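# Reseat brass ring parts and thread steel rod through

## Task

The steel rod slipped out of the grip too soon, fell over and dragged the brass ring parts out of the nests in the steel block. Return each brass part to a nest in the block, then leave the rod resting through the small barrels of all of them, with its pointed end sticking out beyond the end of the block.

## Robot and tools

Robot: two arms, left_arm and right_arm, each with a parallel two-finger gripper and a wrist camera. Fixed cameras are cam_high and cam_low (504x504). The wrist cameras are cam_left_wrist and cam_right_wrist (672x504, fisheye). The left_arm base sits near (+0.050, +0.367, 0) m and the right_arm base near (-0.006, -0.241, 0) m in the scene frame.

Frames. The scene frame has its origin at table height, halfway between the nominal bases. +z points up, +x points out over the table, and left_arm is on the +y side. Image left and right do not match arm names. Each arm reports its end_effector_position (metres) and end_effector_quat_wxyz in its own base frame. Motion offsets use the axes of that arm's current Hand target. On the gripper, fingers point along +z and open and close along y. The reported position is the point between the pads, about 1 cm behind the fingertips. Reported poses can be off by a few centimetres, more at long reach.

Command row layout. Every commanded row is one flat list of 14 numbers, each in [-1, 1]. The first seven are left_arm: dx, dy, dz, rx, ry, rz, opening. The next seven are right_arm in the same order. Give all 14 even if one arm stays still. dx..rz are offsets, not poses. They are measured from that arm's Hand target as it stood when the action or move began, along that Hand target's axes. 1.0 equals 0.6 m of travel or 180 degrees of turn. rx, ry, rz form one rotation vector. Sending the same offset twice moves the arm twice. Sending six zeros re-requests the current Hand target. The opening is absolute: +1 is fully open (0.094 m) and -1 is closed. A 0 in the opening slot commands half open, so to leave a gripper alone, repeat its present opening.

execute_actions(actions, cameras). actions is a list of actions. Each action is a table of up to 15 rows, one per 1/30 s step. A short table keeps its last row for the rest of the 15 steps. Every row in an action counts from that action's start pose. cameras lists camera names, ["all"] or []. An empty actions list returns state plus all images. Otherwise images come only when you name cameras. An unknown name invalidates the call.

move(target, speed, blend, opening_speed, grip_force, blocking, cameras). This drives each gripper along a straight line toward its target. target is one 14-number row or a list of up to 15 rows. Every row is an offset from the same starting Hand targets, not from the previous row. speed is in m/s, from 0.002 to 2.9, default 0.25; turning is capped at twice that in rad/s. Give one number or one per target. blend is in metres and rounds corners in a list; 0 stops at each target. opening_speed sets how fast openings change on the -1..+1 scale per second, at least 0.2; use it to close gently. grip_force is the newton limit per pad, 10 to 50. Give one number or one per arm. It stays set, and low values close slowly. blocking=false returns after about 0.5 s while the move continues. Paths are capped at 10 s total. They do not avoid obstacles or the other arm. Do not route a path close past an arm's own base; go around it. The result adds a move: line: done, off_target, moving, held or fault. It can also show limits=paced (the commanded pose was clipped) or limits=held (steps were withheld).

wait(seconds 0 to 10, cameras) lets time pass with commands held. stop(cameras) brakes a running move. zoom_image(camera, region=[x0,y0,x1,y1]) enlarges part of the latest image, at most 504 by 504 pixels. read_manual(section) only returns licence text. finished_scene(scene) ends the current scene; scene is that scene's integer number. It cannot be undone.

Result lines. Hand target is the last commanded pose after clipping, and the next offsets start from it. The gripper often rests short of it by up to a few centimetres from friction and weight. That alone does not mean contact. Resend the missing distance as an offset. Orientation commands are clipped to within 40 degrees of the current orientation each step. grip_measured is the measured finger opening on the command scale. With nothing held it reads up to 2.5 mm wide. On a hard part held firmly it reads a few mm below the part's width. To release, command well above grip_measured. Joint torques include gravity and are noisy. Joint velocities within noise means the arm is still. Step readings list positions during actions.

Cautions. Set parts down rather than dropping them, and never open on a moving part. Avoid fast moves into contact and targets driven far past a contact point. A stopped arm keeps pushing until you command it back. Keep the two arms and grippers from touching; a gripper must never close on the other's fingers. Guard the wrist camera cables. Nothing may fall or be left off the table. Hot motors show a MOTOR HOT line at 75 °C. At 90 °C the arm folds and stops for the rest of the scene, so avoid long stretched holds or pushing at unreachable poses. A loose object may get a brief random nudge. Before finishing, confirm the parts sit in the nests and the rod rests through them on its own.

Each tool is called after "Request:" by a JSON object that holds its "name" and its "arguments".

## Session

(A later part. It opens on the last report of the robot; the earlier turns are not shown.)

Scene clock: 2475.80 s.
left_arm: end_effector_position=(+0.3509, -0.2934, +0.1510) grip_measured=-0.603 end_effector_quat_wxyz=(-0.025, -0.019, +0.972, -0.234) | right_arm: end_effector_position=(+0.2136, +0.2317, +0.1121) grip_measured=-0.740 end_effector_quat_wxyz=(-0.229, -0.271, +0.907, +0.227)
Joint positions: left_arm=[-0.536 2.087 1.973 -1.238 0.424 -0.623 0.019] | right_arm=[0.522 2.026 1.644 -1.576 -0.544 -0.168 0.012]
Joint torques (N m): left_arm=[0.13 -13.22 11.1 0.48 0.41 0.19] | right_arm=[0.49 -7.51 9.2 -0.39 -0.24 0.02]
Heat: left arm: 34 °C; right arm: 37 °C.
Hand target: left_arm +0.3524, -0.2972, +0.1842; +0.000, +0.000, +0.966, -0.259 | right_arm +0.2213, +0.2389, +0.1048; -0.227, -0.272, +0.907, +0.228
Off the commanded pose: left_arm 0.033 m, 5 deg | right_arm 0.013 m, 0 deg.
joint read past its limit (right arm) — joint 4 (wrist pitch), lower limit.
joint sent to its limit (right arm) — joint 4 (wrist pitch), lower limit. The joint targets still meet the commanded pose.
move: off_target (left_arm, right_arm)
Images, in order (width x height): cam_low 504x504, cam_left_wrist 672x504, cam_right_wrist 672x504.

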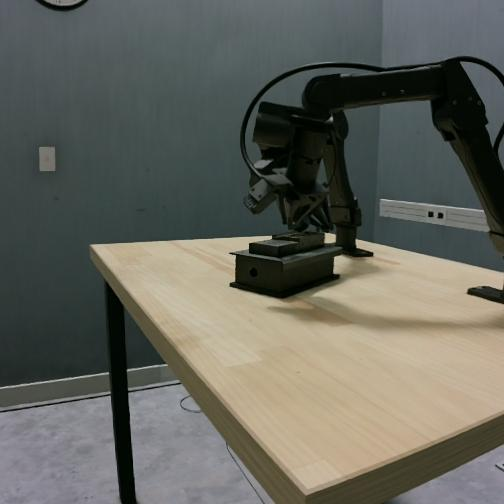

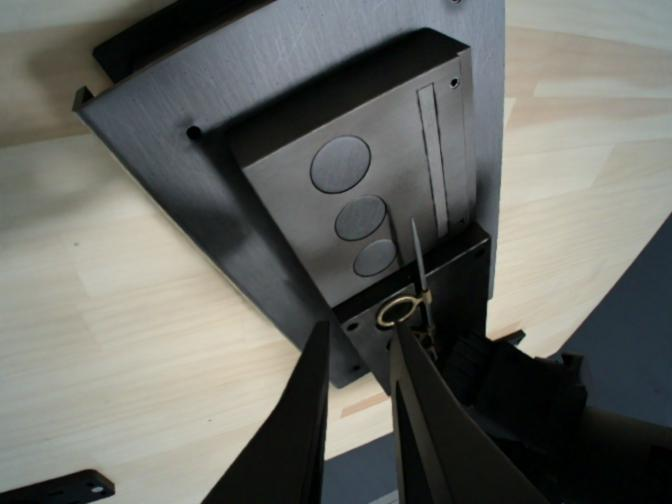

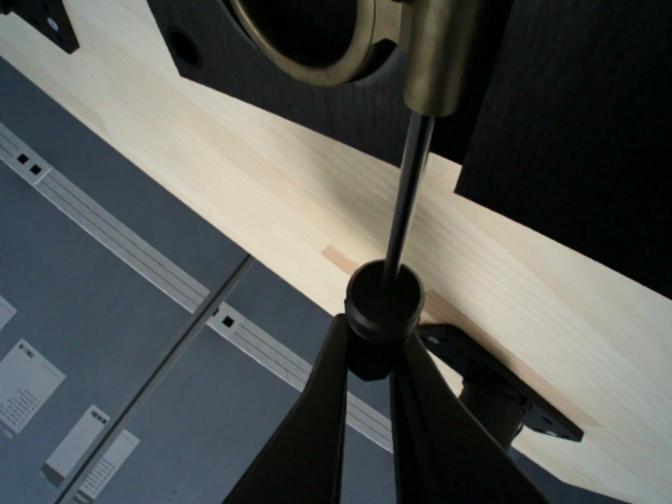

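Request:
{"name": "move", "arguments": {"target": [-0.01,0.09,-0.12,0,0,0,-0.6,0.018,0,0.006,0,0,0,-0.95], "speed": 0.06, "cameras": ["cam_left_wrist","cam_low","cam_right_wrist"]}}

Request:
{"name": "zoom_image", "arguments": {"camera": "cam_left_wrist", "region": [330, 120, 530, 320]}}

Scene clock: 2493.27 s.
left_arm: end_effector_position=(+0.3592, -0.2110, +0.1830) grip_measured=-0.603 end_effector_quat_wxyz=(-0.035, -0.022, +0.972, -0.233) | right_arm: end_effector_position=(+0.2134, +0.2316, +0.1119) grip_measured=-0.740 end_effector_quat_wxyz=(-0.230, -0.271, +0.907, +0.227)
Joint positions: left_arm=[-0.339 2.039 2.035 -1.46 0.464 -0.408 0.019] | right_arm=[0.522 2.026 1.642 -1.576 -0.544 -0.168 0.012]
Joint torques (N m): left_arm=[0.16 -13.7 10.76 0.28 0.54 0.19] | right_arm=[0.61 -11.03 3.64 -0.23 -0.23 0.01]
Motor temperatures (°C): left_arm=[25 35 34 28 25 23 24] | right_arm=[25 33 37 25 23 24 34]
Heat: left arm: 35 °C; right arm: 37 °C.
Hand target: left_arm +0.3584, -0.2143, +0.2194; +0.000, +0.000, +0.966, -0.259 | right_arm +0.2113, +0.2335, +0.1050; -0.227, -0.272, +0.907, +0.228
Off the commanded pose: left_arm 0.037 m, 6 deg | right_arm 0.007 m, 0 deg.
joint read past its limit (right arm) — joint 4 (wrist pitch), lower limit.
move: off_target (left_arm)
Images, in order (width x height): cam_low 504x504, cam_left_wrist 672x504, cam_right_wrist 672x504.

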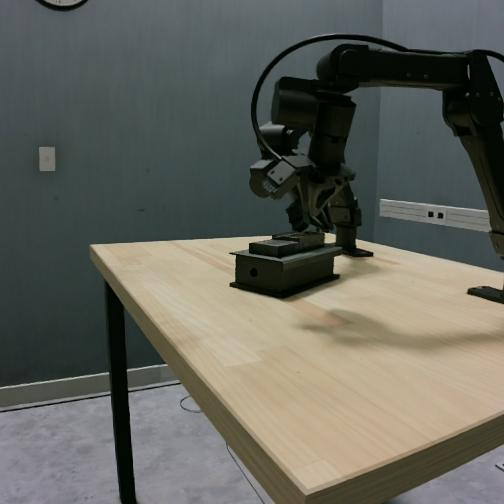

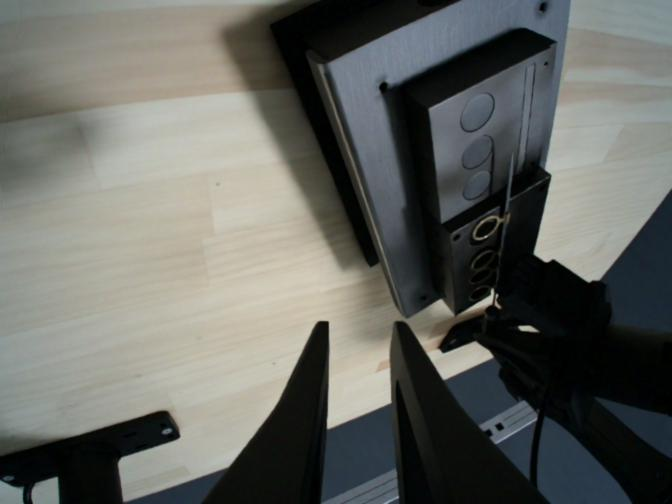

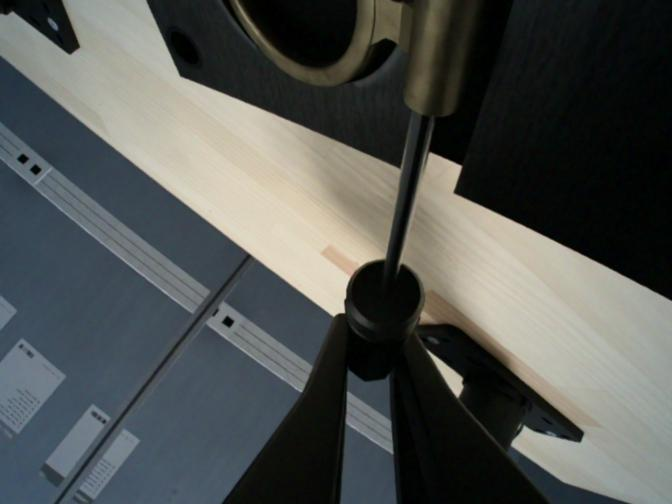

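Scaled by 2.520 from the camera's 672x504 image, which has a finer 960x720 frame.

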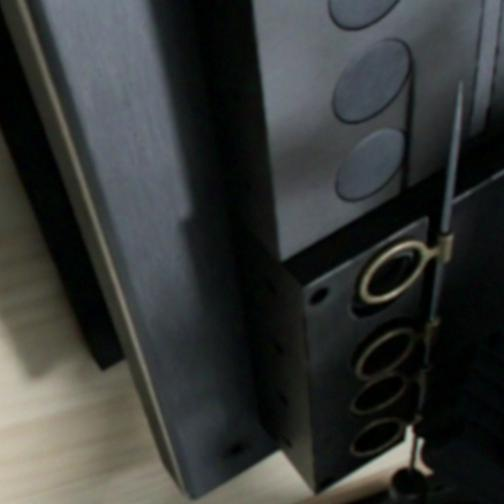

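Request:
{"name": "move", "arguments": {"target": [0,0,0,0,0,0,-0.6,0.018,0.003,0.0035,0,0,0,-0.95], "speed": 0.04, "cameras": ["cam_left_wrist"]}}

Request:
{"name": "zoom_image", "arguments": {"camera": "cam_left_wrist", "region": [430, 120, 580, 320]}}

Scene clock: 2499.53 s.
left_arm: end_effector_position=(+0.3592, -0.2110, +0.1830) grip_measured=-0.603 end_effector_quat_wxyz=(-0.035, -0.022, +0.972, -0.233) | right_arm: end_effector_position=(+0.2111, +0.2303, +0.1090) grip_measured=-0.740 end_effector_quat_wxyz=(-0.216, -0.275, +0.908, +0.230)
Joint positions: left_arm=[-0.339 2.039 2.035 -1.46 0.464 -0.408 0.019] | right_arm=[0.522 1.993 1.592 -1.53 -0.544 -0.168 0.012]
Joint torques (N m): left_arm=[0.27 -13.71 10.66 0.32 0.57 0.17] | right_arm=[0.91 -11.69 3.47 -0.52 -0.25 0.04]
Heat: left arm: 35 °C; right arm: 35 °C.
Hand target: left_arm +0.3584, -0.2143, +0.2194; +0.000, +0.000, +0.966, -0.259 | right_arm +0.2014, +0.2291, +0.1074; -0.228, -0.272, +0.907, +0.228
Off the commanded pose: left_arm 0.037 m, 6 deg | right_arm 0.010 m, 1 deg.
move: off_target (left_arm)
Images, in order (width x height): cam_left_wrist 672x504.

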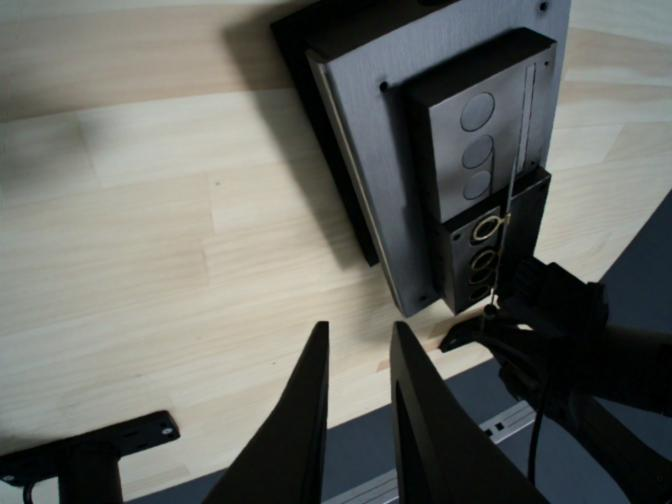

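Scaled by 2.520 from the camera's 672x504 image, which has a finer 960x720 frame.

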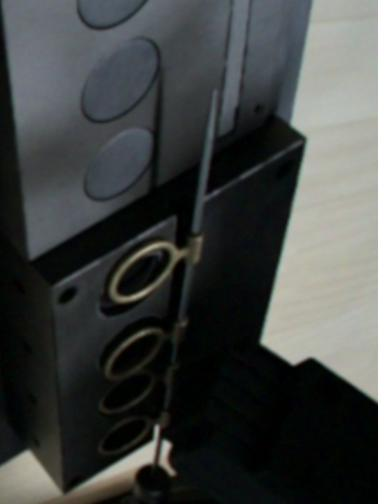

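Request:
{"name": "move", "arguments": {"target": [0,0,0,0,0,0,-0.6,0.0115,0.003,0.0015,0,0,0,-0.95], "speed": 0.04, "cameras": ["cam_left_wrist"]}}

Request:
{"name": "zoom_image", "arguments": {"camera": "cam_left_wrist", "region": [430, 120, 580, 320]}}

Scene clock: 2505.20 s.
left_arm: end_effector_position=(+0.3592, -0.2110, +0.1830) grip_measured=-0.603 end_effector_quat_wxyz=(-0.035, -0.022, +0.972, -0.233) | right_arm: end_effector_position=(+0.2047, +0.2266, +0.1095) grip_measured=-0.740 end_effector_quat_wxyz=(-0.219, -0.274, +0.908, +0.229)
Joint positions: left_arm=[-0.339 2.039 2.035 -1.46 0.464 -0.408 0.019] | right_arm=[0.522 1.97 1.559 -1.527 -0.544 -0.168 0.012]
Joint torques (N m): left_arm=[0.16 -13.67 10.81 0.3 0.53 0.21] | right_arm=[1.24 -11.9 3.7 -0.53 -0.27 0.11]
Heat: left arm: 35 °C; right arm: 35 °C.
Hand target: left_arm +0.3584, -0.2143, +0.2194; +0.000, +0.000, +0.966, -0.259 | right_arm +0.1951, +0.2266, +0.1097; -0.227, -0.272, +0.907, +0.228
Off the commanded pose: left_arm 0.037 m, 6 deg | right_arm 0.010 m, 1 deg.
move: off_target (left_arm)
Images, in order (width x height): cam_left_wrist 672x504.

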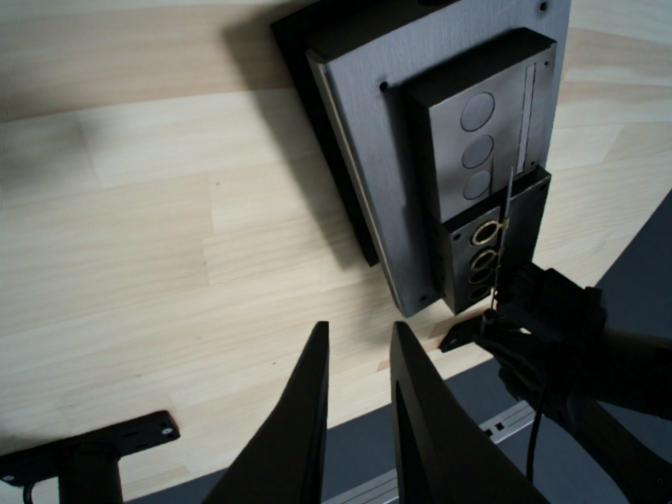

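Scaled by 2.520 from the camera's 672x504 image, which has a finer 960x720 frame.

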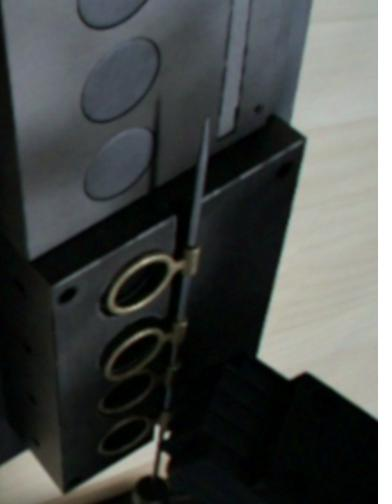

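Request:
{"name": "move", "arguments": {"target": [0,0,0,0,0,0,-0.6,0.008,0.001,0.002,0,0,0,-0.95], "speed": 0.04, "cameras": ["cam_left_wrist"]}}

Request:
{"name": "zoom_image", "arguments": {"camera": "cam_left_wrist", "region": [450, 180, 550, 310]}}

Scene clock: 2511.70 s.
left_arm: end_effector_position=(+0.3592, -0.2110, +0.1830) grip_measured=-0.603 end_effector_quat_wxyz=(-0.035, -0.022, +0.972, -0.233) | right_arm: end_effector_position=(+0.1997, +0.2237, +0.1100) grip_measured=-0.740 end_effector_quat_wxyz=(-0.222, -0.273, +0.908, +0.228)
Joint positions: left_arm=[-0.339 2.039 2.035 -1.46 0.464 -0.408 0.019] | right_arm=[0.522 1.952 1.534 -1.525 -0.544 -0.168 0.012]
Joint torques (N m): left_arm=[0.24 -13.71 10.7 0.3 0.53 0.19] | right_arm=[1.31 -11.9 3.73 -0.51 -0.27 0.1]
Heat: left arm: 35 °C; right arm: 35 °C.
Hand target: left_arm +0.3584, -0.2143, +0.2194; +0.000, +0.000, +0.966, -0.259 | right_arm +0.1906, +0.2245, +0.1104; -0.227, -0.272, +0.907, +0.228
Off the commanded pose: left_arm 0.037 m, 6 deg | right_arm 0.009 m, 1 deg.
move: off_target (left_arm)
Images, in order (width x height): cam_left_wrist 672x504.

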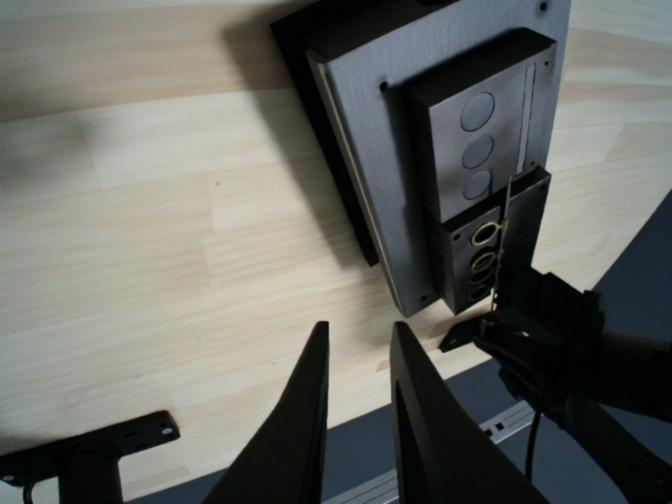

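Scaled by 3.877 from the camera's 672x504 image, which has a finer 960x720 frame.

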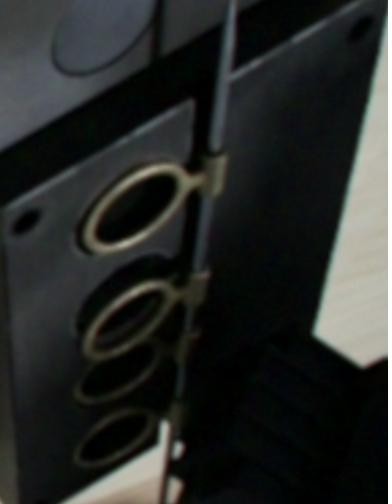

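Request:
{"name": "move", "arguments": {"target": [0,0,0,0,0,0,-0.6,0,0.002,0.002,0.0,0.03,0.015,-0.95], "speed": 0.04, "cameras": ["cam_left_wrist"]}}

Request:
{"name": "zoom_image", "arguments": {"camera": "cam_left_wrist", "region": [450, 180, 550, 310]}}

Scene clock: 2525.47 s.
left_arm: end_effector_position=(+0.3592, -0.2110, +0.1830) grip_measured=-0.603 end_effector_quat_wxyz=(-0.035, -0.022, +0.972, -0.233) | right_arm: end_effector_position=(+0.1991, +0.2247, +0.1098) grip_measured=-0.740 end_effector_quat_wxyz=(-0.223, -0.268, +0.909, +0.226)
Joint positions: left_arm=[-0.339 2.039 2.035 -1.46 0.464 -0.408 0.019] | right_arm=[0.526 1.952 1.534 -1.523 -0.544 -0.152 0.012]
Joint torques (N m): left_arm=[0.08 -13.76 10.78 0.3 0.53 0.2] | right_arm=[1.77 -8.84 6.74 -0.87 -0.23 0.37]
Heat: left arm: 36 °C; right arm: 36 °C.
Hand target: left_arm +0.3584, -0.2143, +0.2194; +0.000, +0.000, +0.966, -0.259 | right_arm +0.1895, +0.2257, +0.1101; -0.275, -0.261, +0.901, +0.210
Off the commanded pose: left_arm 0.037 m, 6 deg | right_arm 0.010 m, 6 deg.
joint sent to its limit (right arm) — joint 4 (wrist pitch), lower limit. The joint targets are off in orientation, not in position.
move: off_target (left_arm, right_arm)
Images, in order (width x height): cam_left_wrist 672x504.

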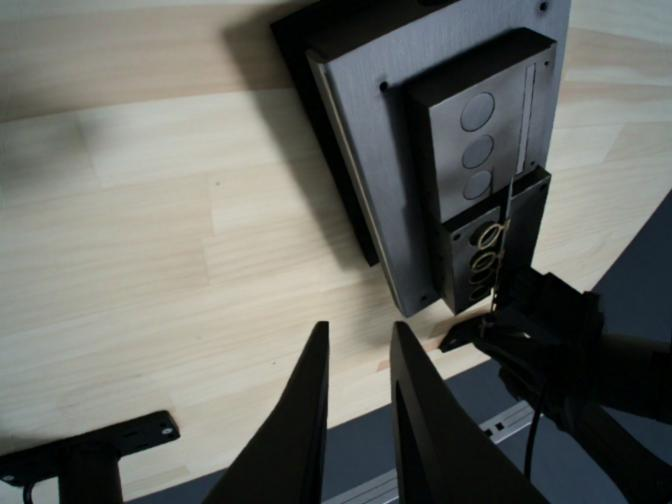

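Scaled by 3.877 from the camera's 672x504 image, which has a finer 960x720 frame.

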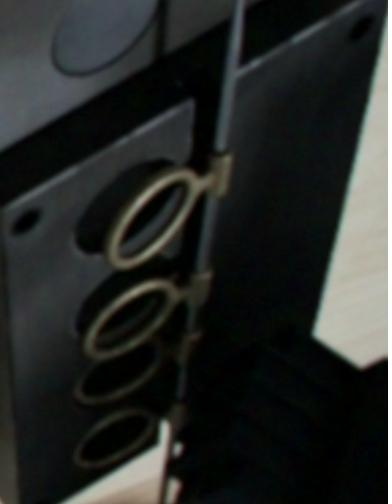

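Request:
{"name": "move", "arguments": {"target": [0,0,0,0,0,0,-0.6,0,0,0,0.005,-0.021,-0.028,-0.95], "speed": 0.04, "cameras": ["cam_left_wrist","cam_high","cam_low"]}}

Request:
{"name": "zoom_image", "arguments": {"camera": "cam_left_wrist", "region": [450, 180, 550, 310]}}

Request:
{"name": "zoom_image", "arguments": {"camera": "cam_low", "region": [250, 200, 350, 270]}}

Scene clock: 2535.63 s.
left_arm: end_effector_position=(+0.3592, -0.2110, +0.1830) grip_measured=-0.603 end_effector_quat_wxyz=(-0.035, -0.022, +0.972, -0.233) | right_arm: end_effector_position=(+0.1989, +0.2243, +0.1098) grip_measured=-0.740 end_effector_quat_wxyz=(-0.223, -0.274, +0.908, +0.227)
Joint positions: left_arm=[-0.339 2.039 2.035 -1.46 0.464 -0.408 0.019] | right_arm=[0.526 1.952 1.534 -1.525 -0.542 -0.165 0.012]
Joint torques (N m): left_arm=[0.21 -13.67 10.73 0.31 0.54 0.19] | right_arm=[2.14 -9.78 6.32 -0.77 -0.15 -0.29]
Heat: left arm: 36 °C; right arm: 36 °C.
Hand target: left_arm +0.3584, -0.2143, +0.2194; +0.000, +0.000, +0.966, -0.259 | right_arm +0.1895, +0.2257, +0.1101; -0.234, -0.295, +0.899, +0.223
Off the commanded pose: left_arm 0.037 m, 6 deg | right_arm 0.010 m, 3 deg.
move: off_target (left_arm, right_arm)
Images, in order (width x height): cam_high 504x504, cam_low 504x504, cam_left_wrist 672x504.

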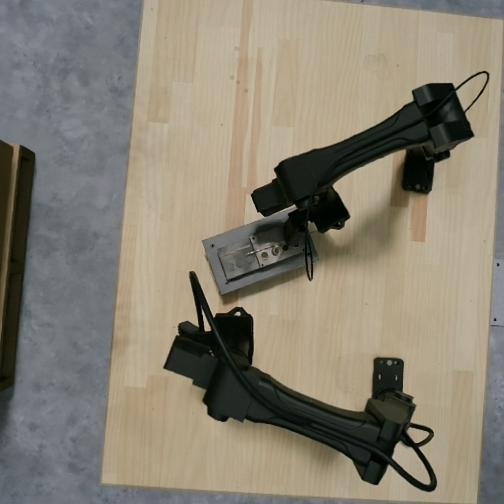

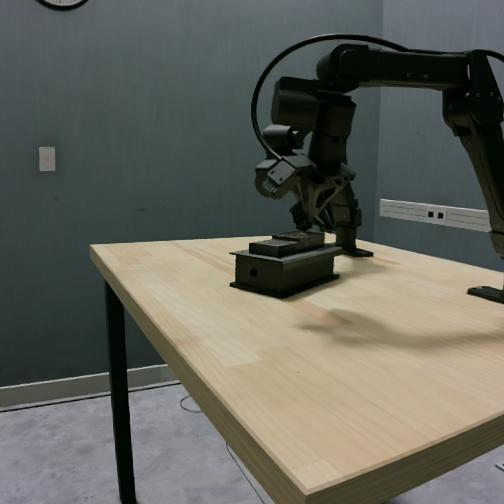

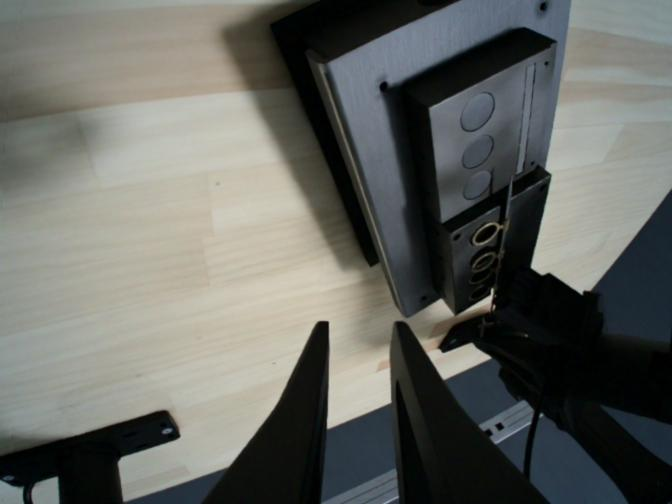

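Scaled by 3.877 from the camera's 672x504 image, which has a finer 960x720 frame.

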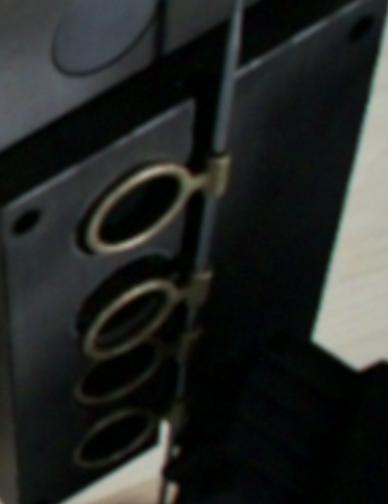

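Scaled by 5.040 from the camera's 504x504 image, which has a finer 720x720 frame.

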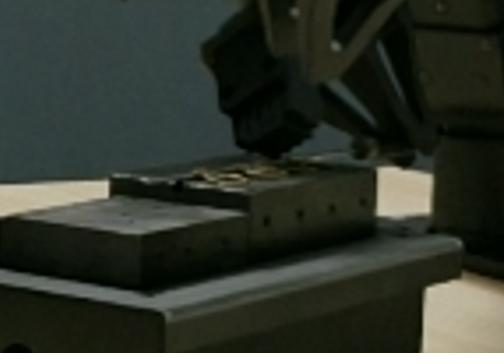

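Request:
{"name": "move", "arguments": {"target": [0,0,0,0,0,0,-0.6,0,0,0,0.006,0.012,-0.017,-0.95], "speed": 0.04, "cameras": ["cam_left_wrist"]}}

Request:
{"name": "zoom_image", "arguments": {"camera": "cam_left_wrist", "region": [450, 180, 550, 310]}}

Scene clock: 2543.33 s.
left_arm: end_effector_position=(+0.3592, -0.2110, +0.1830) grip_measured=-0.603 end_effector_quat_wxyz=(-0.035, -0.022, +0.972, -0.233) | right_arm: end_effector_position=(+0.1995, +0.2216, +0.1076) grip_measured=-0.740 end_effector_quat_wxyz=(-0.217, -0.294, +0.905, +0.219)
Joint positions: left_arm=[-0.339 2.039 2.035 -1.46 0.464 -0.408 0.019] | right_arm=[0.53 1.952 1.534 -1.523 -0.518 -0.197 0.012]
Joint torques (N m): left_arm=[0.13 -13.79 10.69 0.33 0.54 0.19] | right_arm=[2.82 -9.22 7.62 -0.88 -0.19 -0.47]
Heat: left arm: 36 °C; right arm: 35 °C.
Hand target: left_arm +0.3584, -0.2143, +0.2194; +0.000, +0.000, +0.966, -0.259 | right_arm +0.1895, +0.2258, +0.1101; -0.242, -0.325, +0.888, +0.215
Off the commanded pose: left_arm 0.037 m, 6 deg | right_arm 0.011 m, 5 deg.
joint sent to its limit (right arm) — joint 4 (wrist pitch), lower limit. The joint targets still meet the commanded pose.
move: off_target (left_arm, right_arm)
Images, in order (width x height): cam_left_wrist 672x504.

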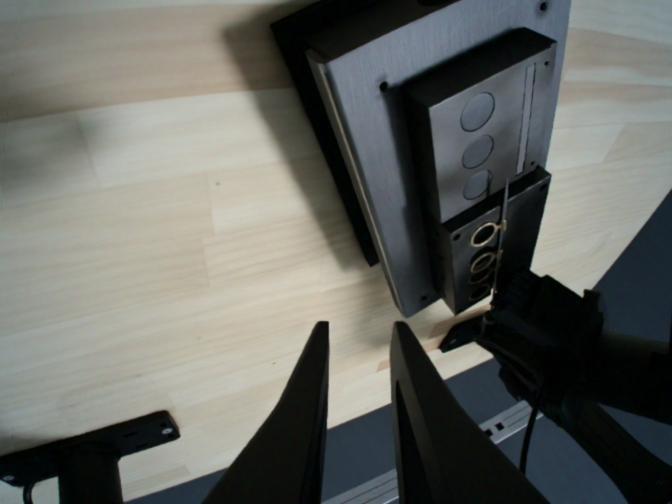

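Scaled by 3.877 from the camera's 672x504 image, which has a finer 960x720 frame.

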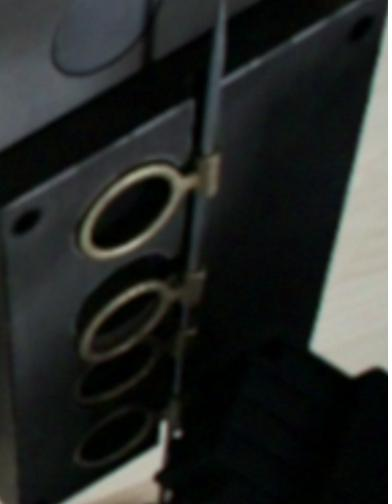

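Request:
{"name": "move", "arguments": {"target": [0,0,0,0,0,0,-0.6,-0.029,-0.017,-0.014,0,0,0,-0.95], "speed": 0.03, "cameras": ["cam_left_wrist"]}}

Request:
{"name": "zoom_image", "arguments": {"camera": "cam_left_wrist", "region": [450, 180, 550, 310]}}

Scene clock: 2555.43 s.
left_arm: end_effector_position=(+0.3592, -0.2110, +0.1830) grip_measured=-0.603 end_effector_quat_wxyz=(-0.035, -0.022, +0.972, -0.233) | right_arm: end_effector_position=(+0.2048, +0.2240, +0.1095) grip_measured=-0.740 end_effector_quat_wxyz=(-0.224, -0.297, +0.903, +0.216)
Joint positions: left_arm=[-0.339 2.039 2.035 -1.46 0.464 -0.408 0.019] | right_arm=[0.531 1.989 1.589 -1.559 -0.513 -0.208 0.012]
Joint torques (N m): left_arm=[0.16 -13.74 10.76 0.31 0.57 0.18] | right_arm=[0.36 -7.9 9.39 -0.56 -0.18 -0.49]
Heat: left arm: 36 °C; right arm: 35 °C.
Hand target: left_arm +0.3584, -0.2143, +0.2194; +0.000, +0.000, +0.966, -0.259 | right_arm +0.2108, +0.2286, +0.1063; -0.242, -0.325, +0.889, +0.215
Off the commanded pose: left_arm 0.037 m, 6 deg | right_arm 0.008 m, 4 deg.
joint read past its limit (right arm) — joint 4 (wrist pitch), lower limit.
joint sent to its limit (right arm) — joint 4 (wrist pitch), lower limit. The joint targets are off in orientation, not in position.
move: off_target (left_arm, right_arm)
Images, in order (width x height): cam_left_wrist 672x504.

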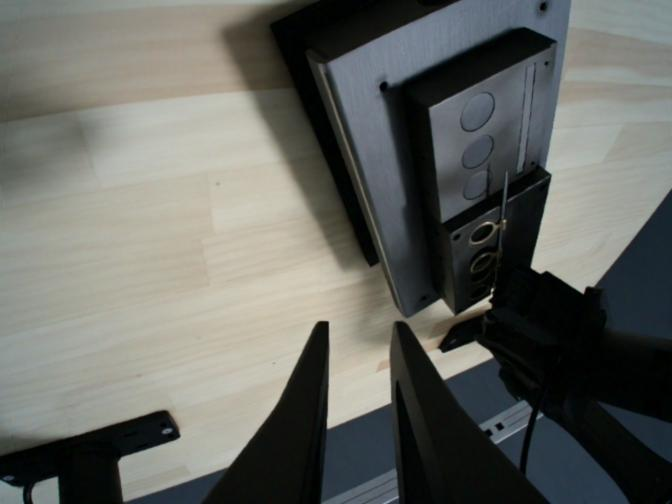

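Scaled by 3.877 from the camera's 672x504 image, which has a finer 960x720 frame.

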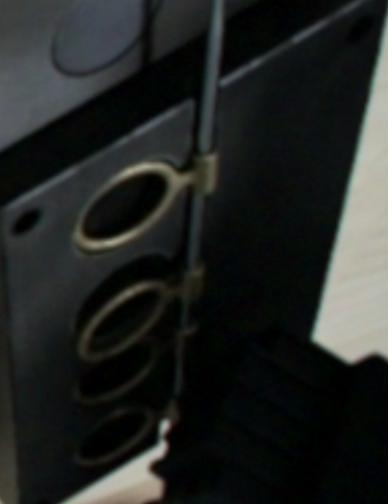

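Request:
{"name": "move", "arguments": {"target": [0,0,0,0,0,0,-0.6,-0.016,-0.005,-0.009,0,0,0,-0.95], "speed": 0.03, "cameras": ["cam_left_wrist","cam_right_wrist"]}}

Request:
{"name": "zoom_image", "arguments": {"camera": "cam_left_wrist", "region": [450, 180, 550, 310]}}

Scene clock: 2564.53 s.
left_arm: end_effector_position=(+0.3592, -0.2110, +0.1830) grip_measured=-0.603 end_effector_quat_wxyz=(-0.035, -0.022, +0.972, -0.233) | right_arm: end_effector_position=(+0.2135, +0.2277, +0.1087) grip_measured=-0.740 end_effector_quat_wxyz=(-0.218, -0.299, +0.903, +0.217)
Joint positions: left_arm=[-0.339 2.039 2.035 -1.46 0.464 -0.408 0.019] | right_arm=[0.527 2.016 1.629 -1.562 -0.512 -0.211 0.012]
Joint torques (N m): left_arm=[0.24 -13.65 10.73 0.3 0.55 0.2] | right_arm=[-0.18 -8.32 9.57 -0.5 -0.17 -0.42]
Heat: left arm: 36 °C; right arm: 35 °C.
Hand target: left_arm +0.3584, -0.2143, +0.2194; +0.000, +0.000, +0.966, -0.259 | right_arm +0.2218, +0.2318, +0.1061; -0.242, -0.325, +0.889, +0.215
Off the commanded pose: left_arm 0.037 m, 6 deg | right_arm 0.010 m, 4 deg.
joint read past its limit (right arm) — joint 4 (wrist pitch), lower limit.
joint sent to its limit (right arm) — joint 4 (wrist pitch), lower limit. The joint targets are off in orientation, not in position.
move: off_target (left_arm, right_arm)
Images, in order (width x height): cam_left_wrist 672x504, cam_right_wrist 672x504.

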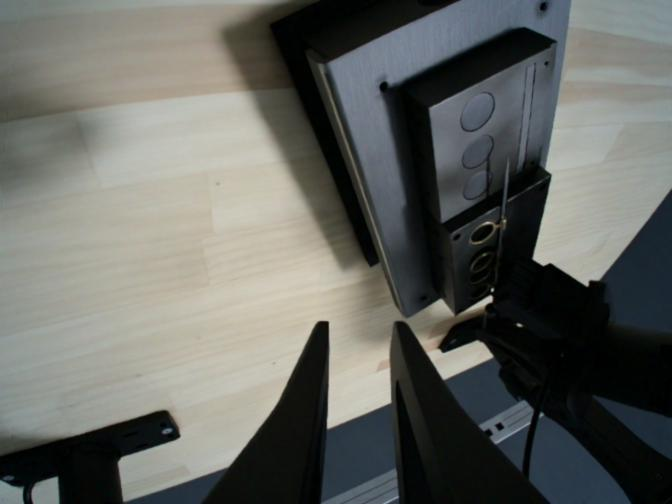

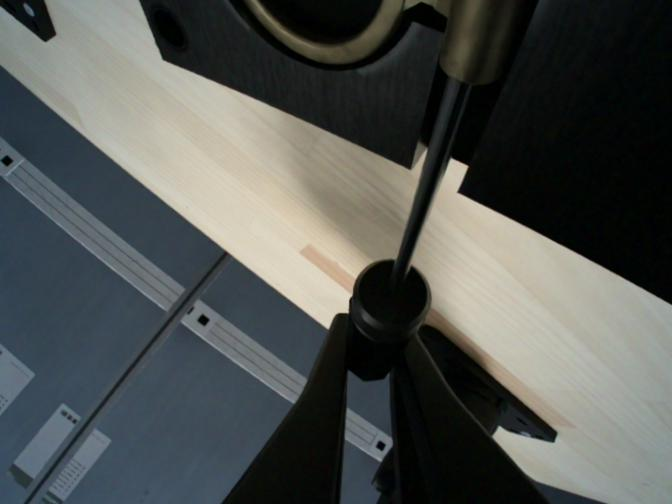

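Scaled by 3.877 from the camera's 672x504 image, which has a finer 960x720 frame.

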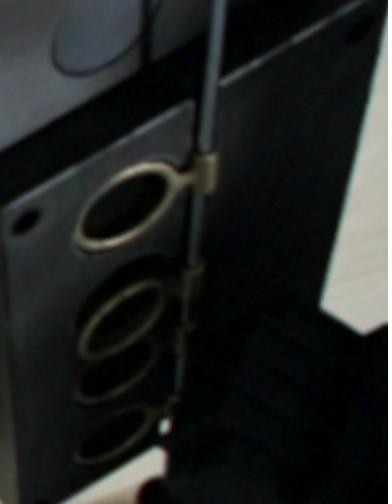

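Request:
{"name": "move", "arguments": {"target": [0,0,0,0,0,0,-0.6,-0.017,-0.004,-0.01,0,0,0,-0.95], "speed": 0.03, "cameras": ["cam_left_wrist","cam_right_wrist"]}}

Request:
{"name": "zoom_image", "arguments": {"camera": "cam_left_wrist", "region": [450, 180, 550, 310]}}

Scene clock: 2575.77 s.
left_arm: end_effector_position=(+0.3592, -0.2110, +0.1830) grip_measured=-0.603 end_effector_quat_wxyz=(-0.035, -0.022, +0.972, -0.233) | right_arm: end_effector_position=(+0.2219, +0.2315, +0.1083) grip_measured=-0.740 end_effector_quat_wxyz=(-0.214, -0.299, +0.904, +0.218)
Joint positions: left_arm=[-0.339 2.039 2.035 -1.46 0.464 -0.408 0.019] | right_arm=[0.524 2.043 1.671 -1.566 -0.512 -0.212 0.012]
Joint torques (N m): left_arm=[0.16 -13.78 10.62 0.3 0.53 0.19] | right_arm=[-0.57 -8.73 10.17 -0.44 -0.18 -0.36]
Heat: left arm: 37 °C; right arm: 36 °C.
Hand target: left_arm +0.3584, -0.2143, +0.2194; +0.000, +0.000, +0.966, -0.259 | right_arm +0.2331, +0.2358, +0.1066; -0.242, -0.325, +0.889, +0.215
Off the commanded pose: left_arm 0.037 m, 6 deg | right_arm 0.012 m, 5 deg.
joint read past its limit (right arm) — joint 4 (wrist pitch), lower limit.
joint sent to its limit (right arm) — joint 4 (wrist pitch), lower limit. The joint targets are off in orientation, not in position.
move: off_target (left_arm, right_arm)
Images, in order (width x height): cam_left_wrist 672x504, cam_right_wrist 672x504.

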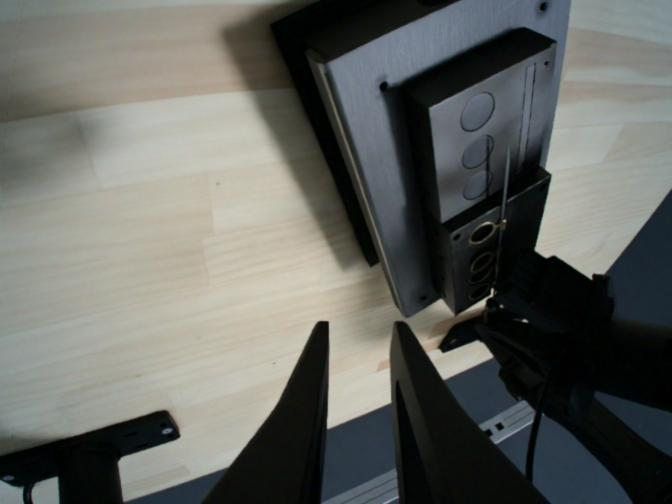

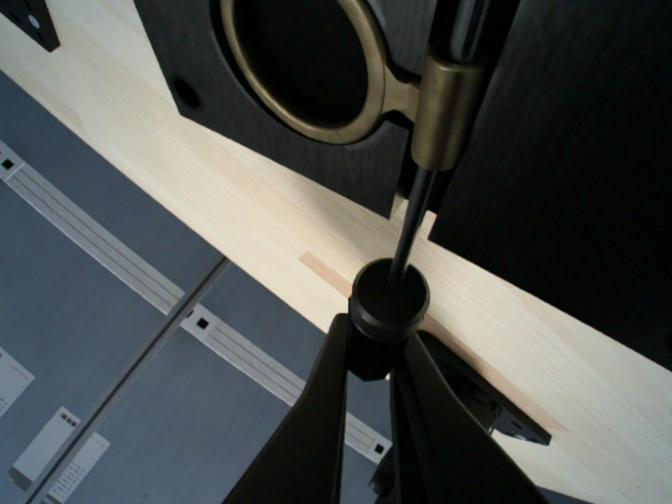

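Scaled by 3.877 from the camera's 672x504 image, which has a finer 960x720 frame.

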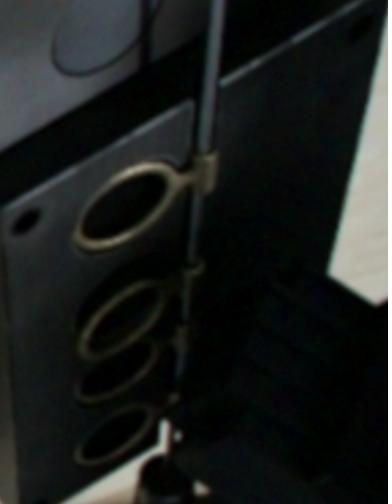

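Request:
{"name": "move", "arguments": {"target": [0,0,0,0,0,0,-0.6,-0.013,-0.003,-0.008,0,0,0,-0.95], "speed": 0.03, "cameras": ["cam_left_wrist","cam_right_wrist","cam_low"]}}

Request:
{"name": "zoom_image", "arguments": {"camera": "cam_left_wrist", "region": [450, 180, 550, 310]}}

Request:
{"name": "zoom_image", "arguments": {"camera": "cam_low", "region": [250, 200, 350, 270]}}

Scene clock: 2586.80 s.
left_arm: end_effector_position=(+0.3592, -0.2110, +0.1830) grip_measured=-0.603 end_effector_quat_wxyz=(-0.035, -0.022, +0.972, -0.233) | right_arm: end_effector_position=(+0.2268, +0.2330, +0.1089) grip_measured=-0.740 end_effector_quat_wxyz=(-0.215, -0.297, +0.904, +0.218)
Joint positions: left_arm=[-0.339 2.039 2.035 -1.46 0.464 -0.408 0.019] | right_arm=[0.521 2.064 1.704 -1.582 -0.512 -0.212 0.012]
Joint torques (N m): left_arm=[0.12 -13.71 10.65 0.3 0.55 0.2] | right_arm=[-0.72 -9.1 10.45 -0.32 -0.18 -0.31]
Heat: left arm: 37 °C; right arm: 36 °C.
Hand target: left_arm +0.3584, -0.2143, +0.2194; +0.000, +0.000, +0.966, -0.259 | right_arm +0.2420, +0.2388, +0.1072; -0.242, -0.325, +0.889, +0.215
Off the commanded pose: left_arm 0.037 m, 6 deg | right_arm 0.016 m, 5 deg.
joint read past its limit (right arm) — joint 4 (wrist pitch), lower limit.
joint sent to its limit (right arm) — joint 4 (wrist pitch), lower limit. The joint targets are off in orientation, not in position.
move: off_target (left_arm, right_arm)
Images, in order (width x height): cam_low 504x504, cam_left_wrist 672x504, cam_right_wrist 672x504.

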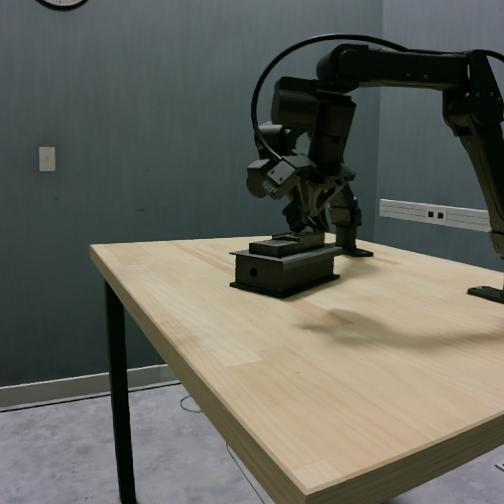

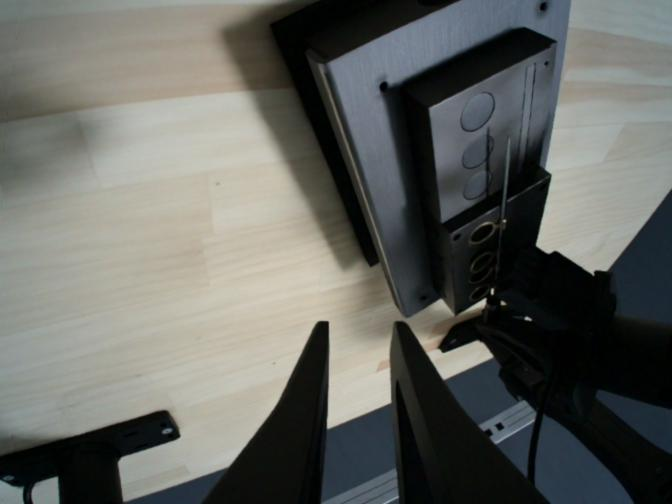

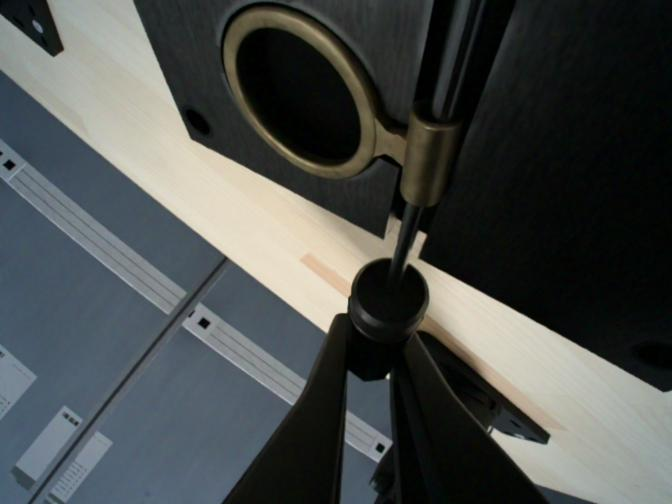

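Scaled by 3.877 from the camera's 672x504 image, which has a finer 960x720 frame.

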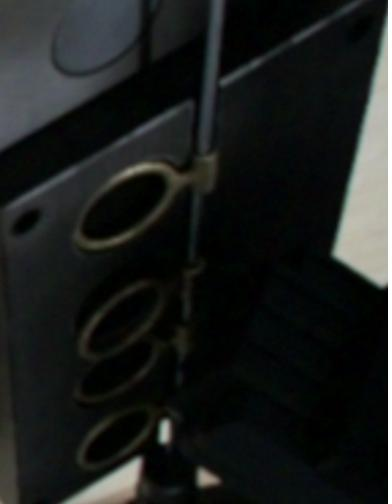

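Scaled by 5.040 from the camera's 504x504 image, which has a finer 720x720 frame.

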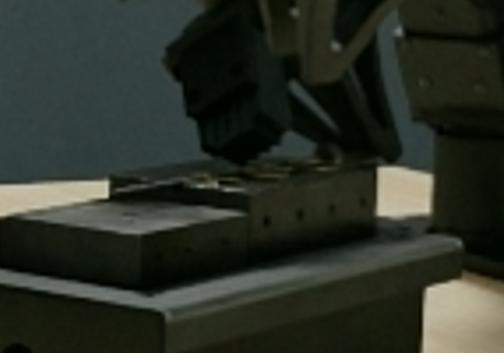

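Request:
{"name": "move", "arguments": {"target": [0.078,-0.1,0.09,0,0,0,-1,0,0,0,0,0,0,-0.95], "speed": 0.08, "cameras": ["cam_left_wrist","cam_low","cam_high"]}}

Request:
{"name": "zoom_image", "arguments": {"camera": "cam_left_wrist", "region": [280, 150, 450, 350]}}

Scene clock: 2617.37 s.
left_arm: end_effector_position=(+0.3098, -0.2929, +0.1849) grip_measured=-0.983 end_effector_quat_wxyz=(-0.032, -0.006, +0.970, -0.240) | right_arm: end_effector_position=(+0.2268, +0.2330, +0.1089) grip_measured=-0.740 end_effector_quat_wxyz=(-0.215, -0.297, +0.904, +0.218)
Joint positions: left_arm=[-0.58 1.957 1.914 -1.299 0.436 -0.643 0.001] | right_arm=[0.521 2.064 1.704 -1.582 -0.512 -0.212 0.012]
Joint torques (N m): left_arm=[0.01 -13.52 4.88 1.12 0.15 -0.09] | right_arm=[-0.73 -9.09 10.37 -0.32 -0.18 -0.32]
Heat: left arm: 37 °C; right arm: 35 °C.
Hand target: left_arm +0.3115, -0.2933, +0.2027; +0.000, +0.000, +0.966, -0.259 | right_arm +0.2420, +0.2388, +0.1072; -0.242, -0.325, +0.889, +0.215
Off the commanded pose: left_arm 0.018 m, 4 deg | right_arm 0.016 m, 5 deg.
joint read past its limit (right arm) — joint 4 (wrist pitch), lower limit.
joint sent to its limit (right arm) — joint 4 (wrist pitch), lower limit. The joint targets are off in orientation, not in position.
move: off_target (left_arm, right_arm)
Images, in order (width x height): cam_high 504x504, cam_low 504x504, cam_left_wrist 672x504.

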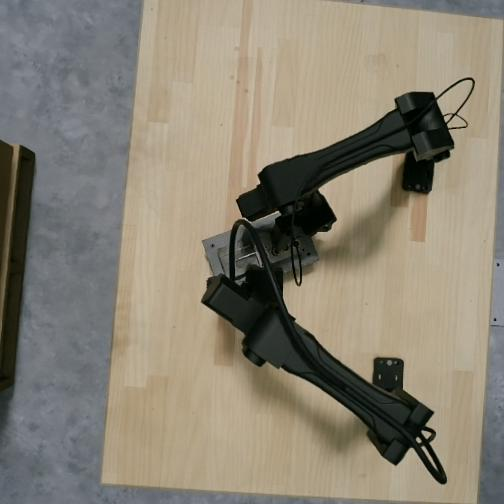

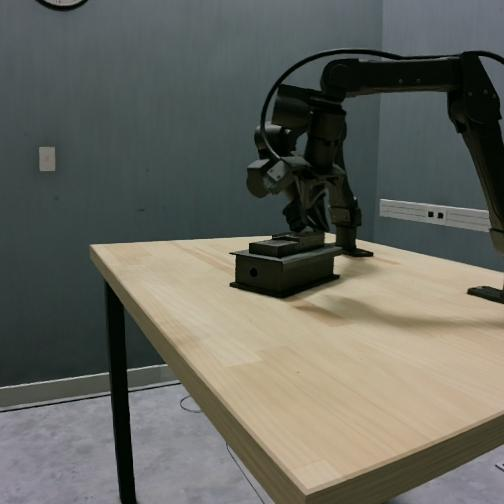

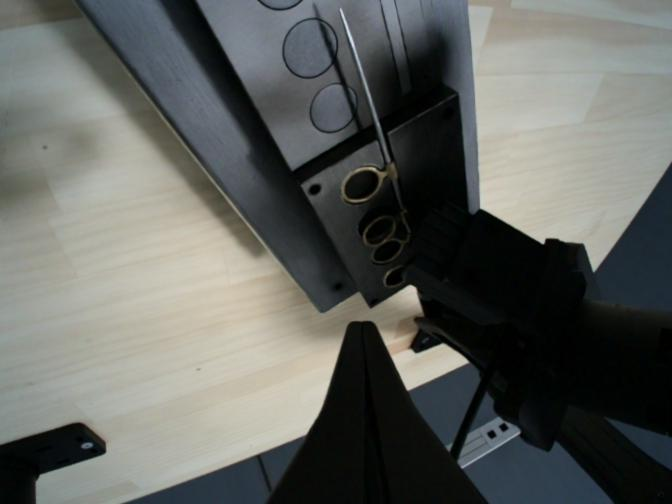

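Scaled by 2.520 from the camera's 672x504 image, which has a finer 960x720 frame.

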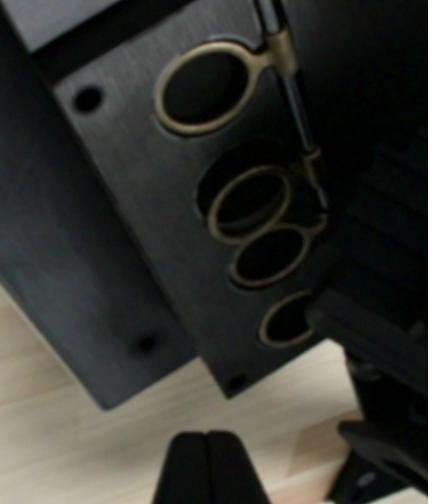

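Request:
{"name": "move", "arguments": {"target": [0,-0.006,0.07,0,0,0,-1,0,0,0,0,0,0,-0.95], "speed": 0.06, "cameras": ["cam_left_wrist"]}}

Request:
{"name": "zoom_image", "arguments": {"camera": "cam_left_wrist", "region": [280, 200, 480, 400]}}

Scene clock: 2634.30 s.
left_arm: end_effector_position=(+0.3089, -0.3146, +0.1615) grip_measured=-0.983 end_effector_quat_wxyz=(-0.020, -0.004, +0.969, -0.246) | right_arm: end_effector_position=(+0.2268, +0.2330, +0.1089) grip_measured=-0.740 end_effector_quat_wxyz=(-0.215, -0.297, +0.904, +0.218)
Joint positions: left_arm=[-0.63 1.956 1.812 -1.147 0.419 -0.698 0.001] | right_arm=[0.521 2.064 1.704 -1.582 -0.512 -0.212 0.012]
Joint torques (N m): left_arm=[-0.36 -11.37 4.85 1.28 0.13 -0.13] | right_arm=[-0.73 -9.11 10.45 -0.32 -0.17 -0.32]
Motor temperatures (°C): left_arm=[25 40 34 28 25 23 25] | right_arm=[25 35 35 25 23 24 34]
Heat: left arm: 40 °C; right arm: 35 °C.
Hand target: left_arm +0.3116, -0.3175, +0.1681; +0.000, +0.000, +0.966, -0.259 | right_arm +0.2420, +0.2388, +0.1072; -0.242, -0.325, +0.889, +0.215
Off the commanded pose: left_arm 0.008 m, 3 deg | right_arm 0.016 m, 5 deg.
joint read past its limit (right arm) — joint 4 (wrist pitch), lower limit.
joint sent to its limit (right arm) — joint 4 (wrist pitch), lower limit. The joint targets are off in orientation, not in position.
move: off_target (left_arm, right_arm)
Images, in order (width x height): cam_left_wrist 672x504.

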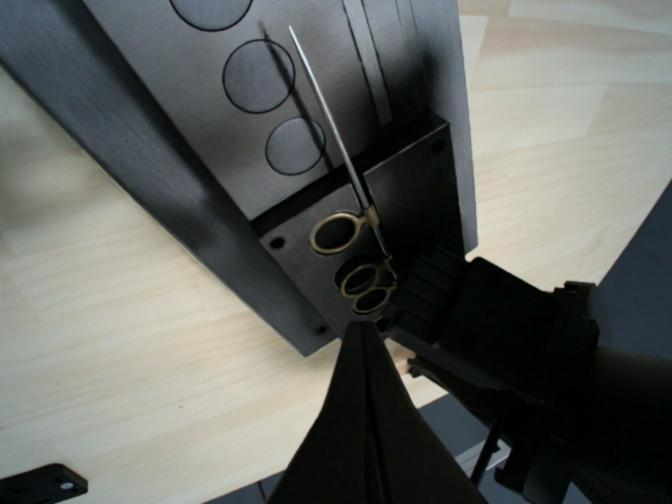

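Scaled by 2.520 from the camera's 672x504 image, which has a finer 960x720 frame.

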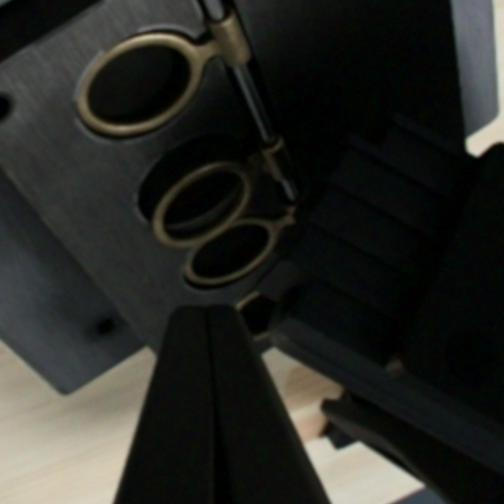

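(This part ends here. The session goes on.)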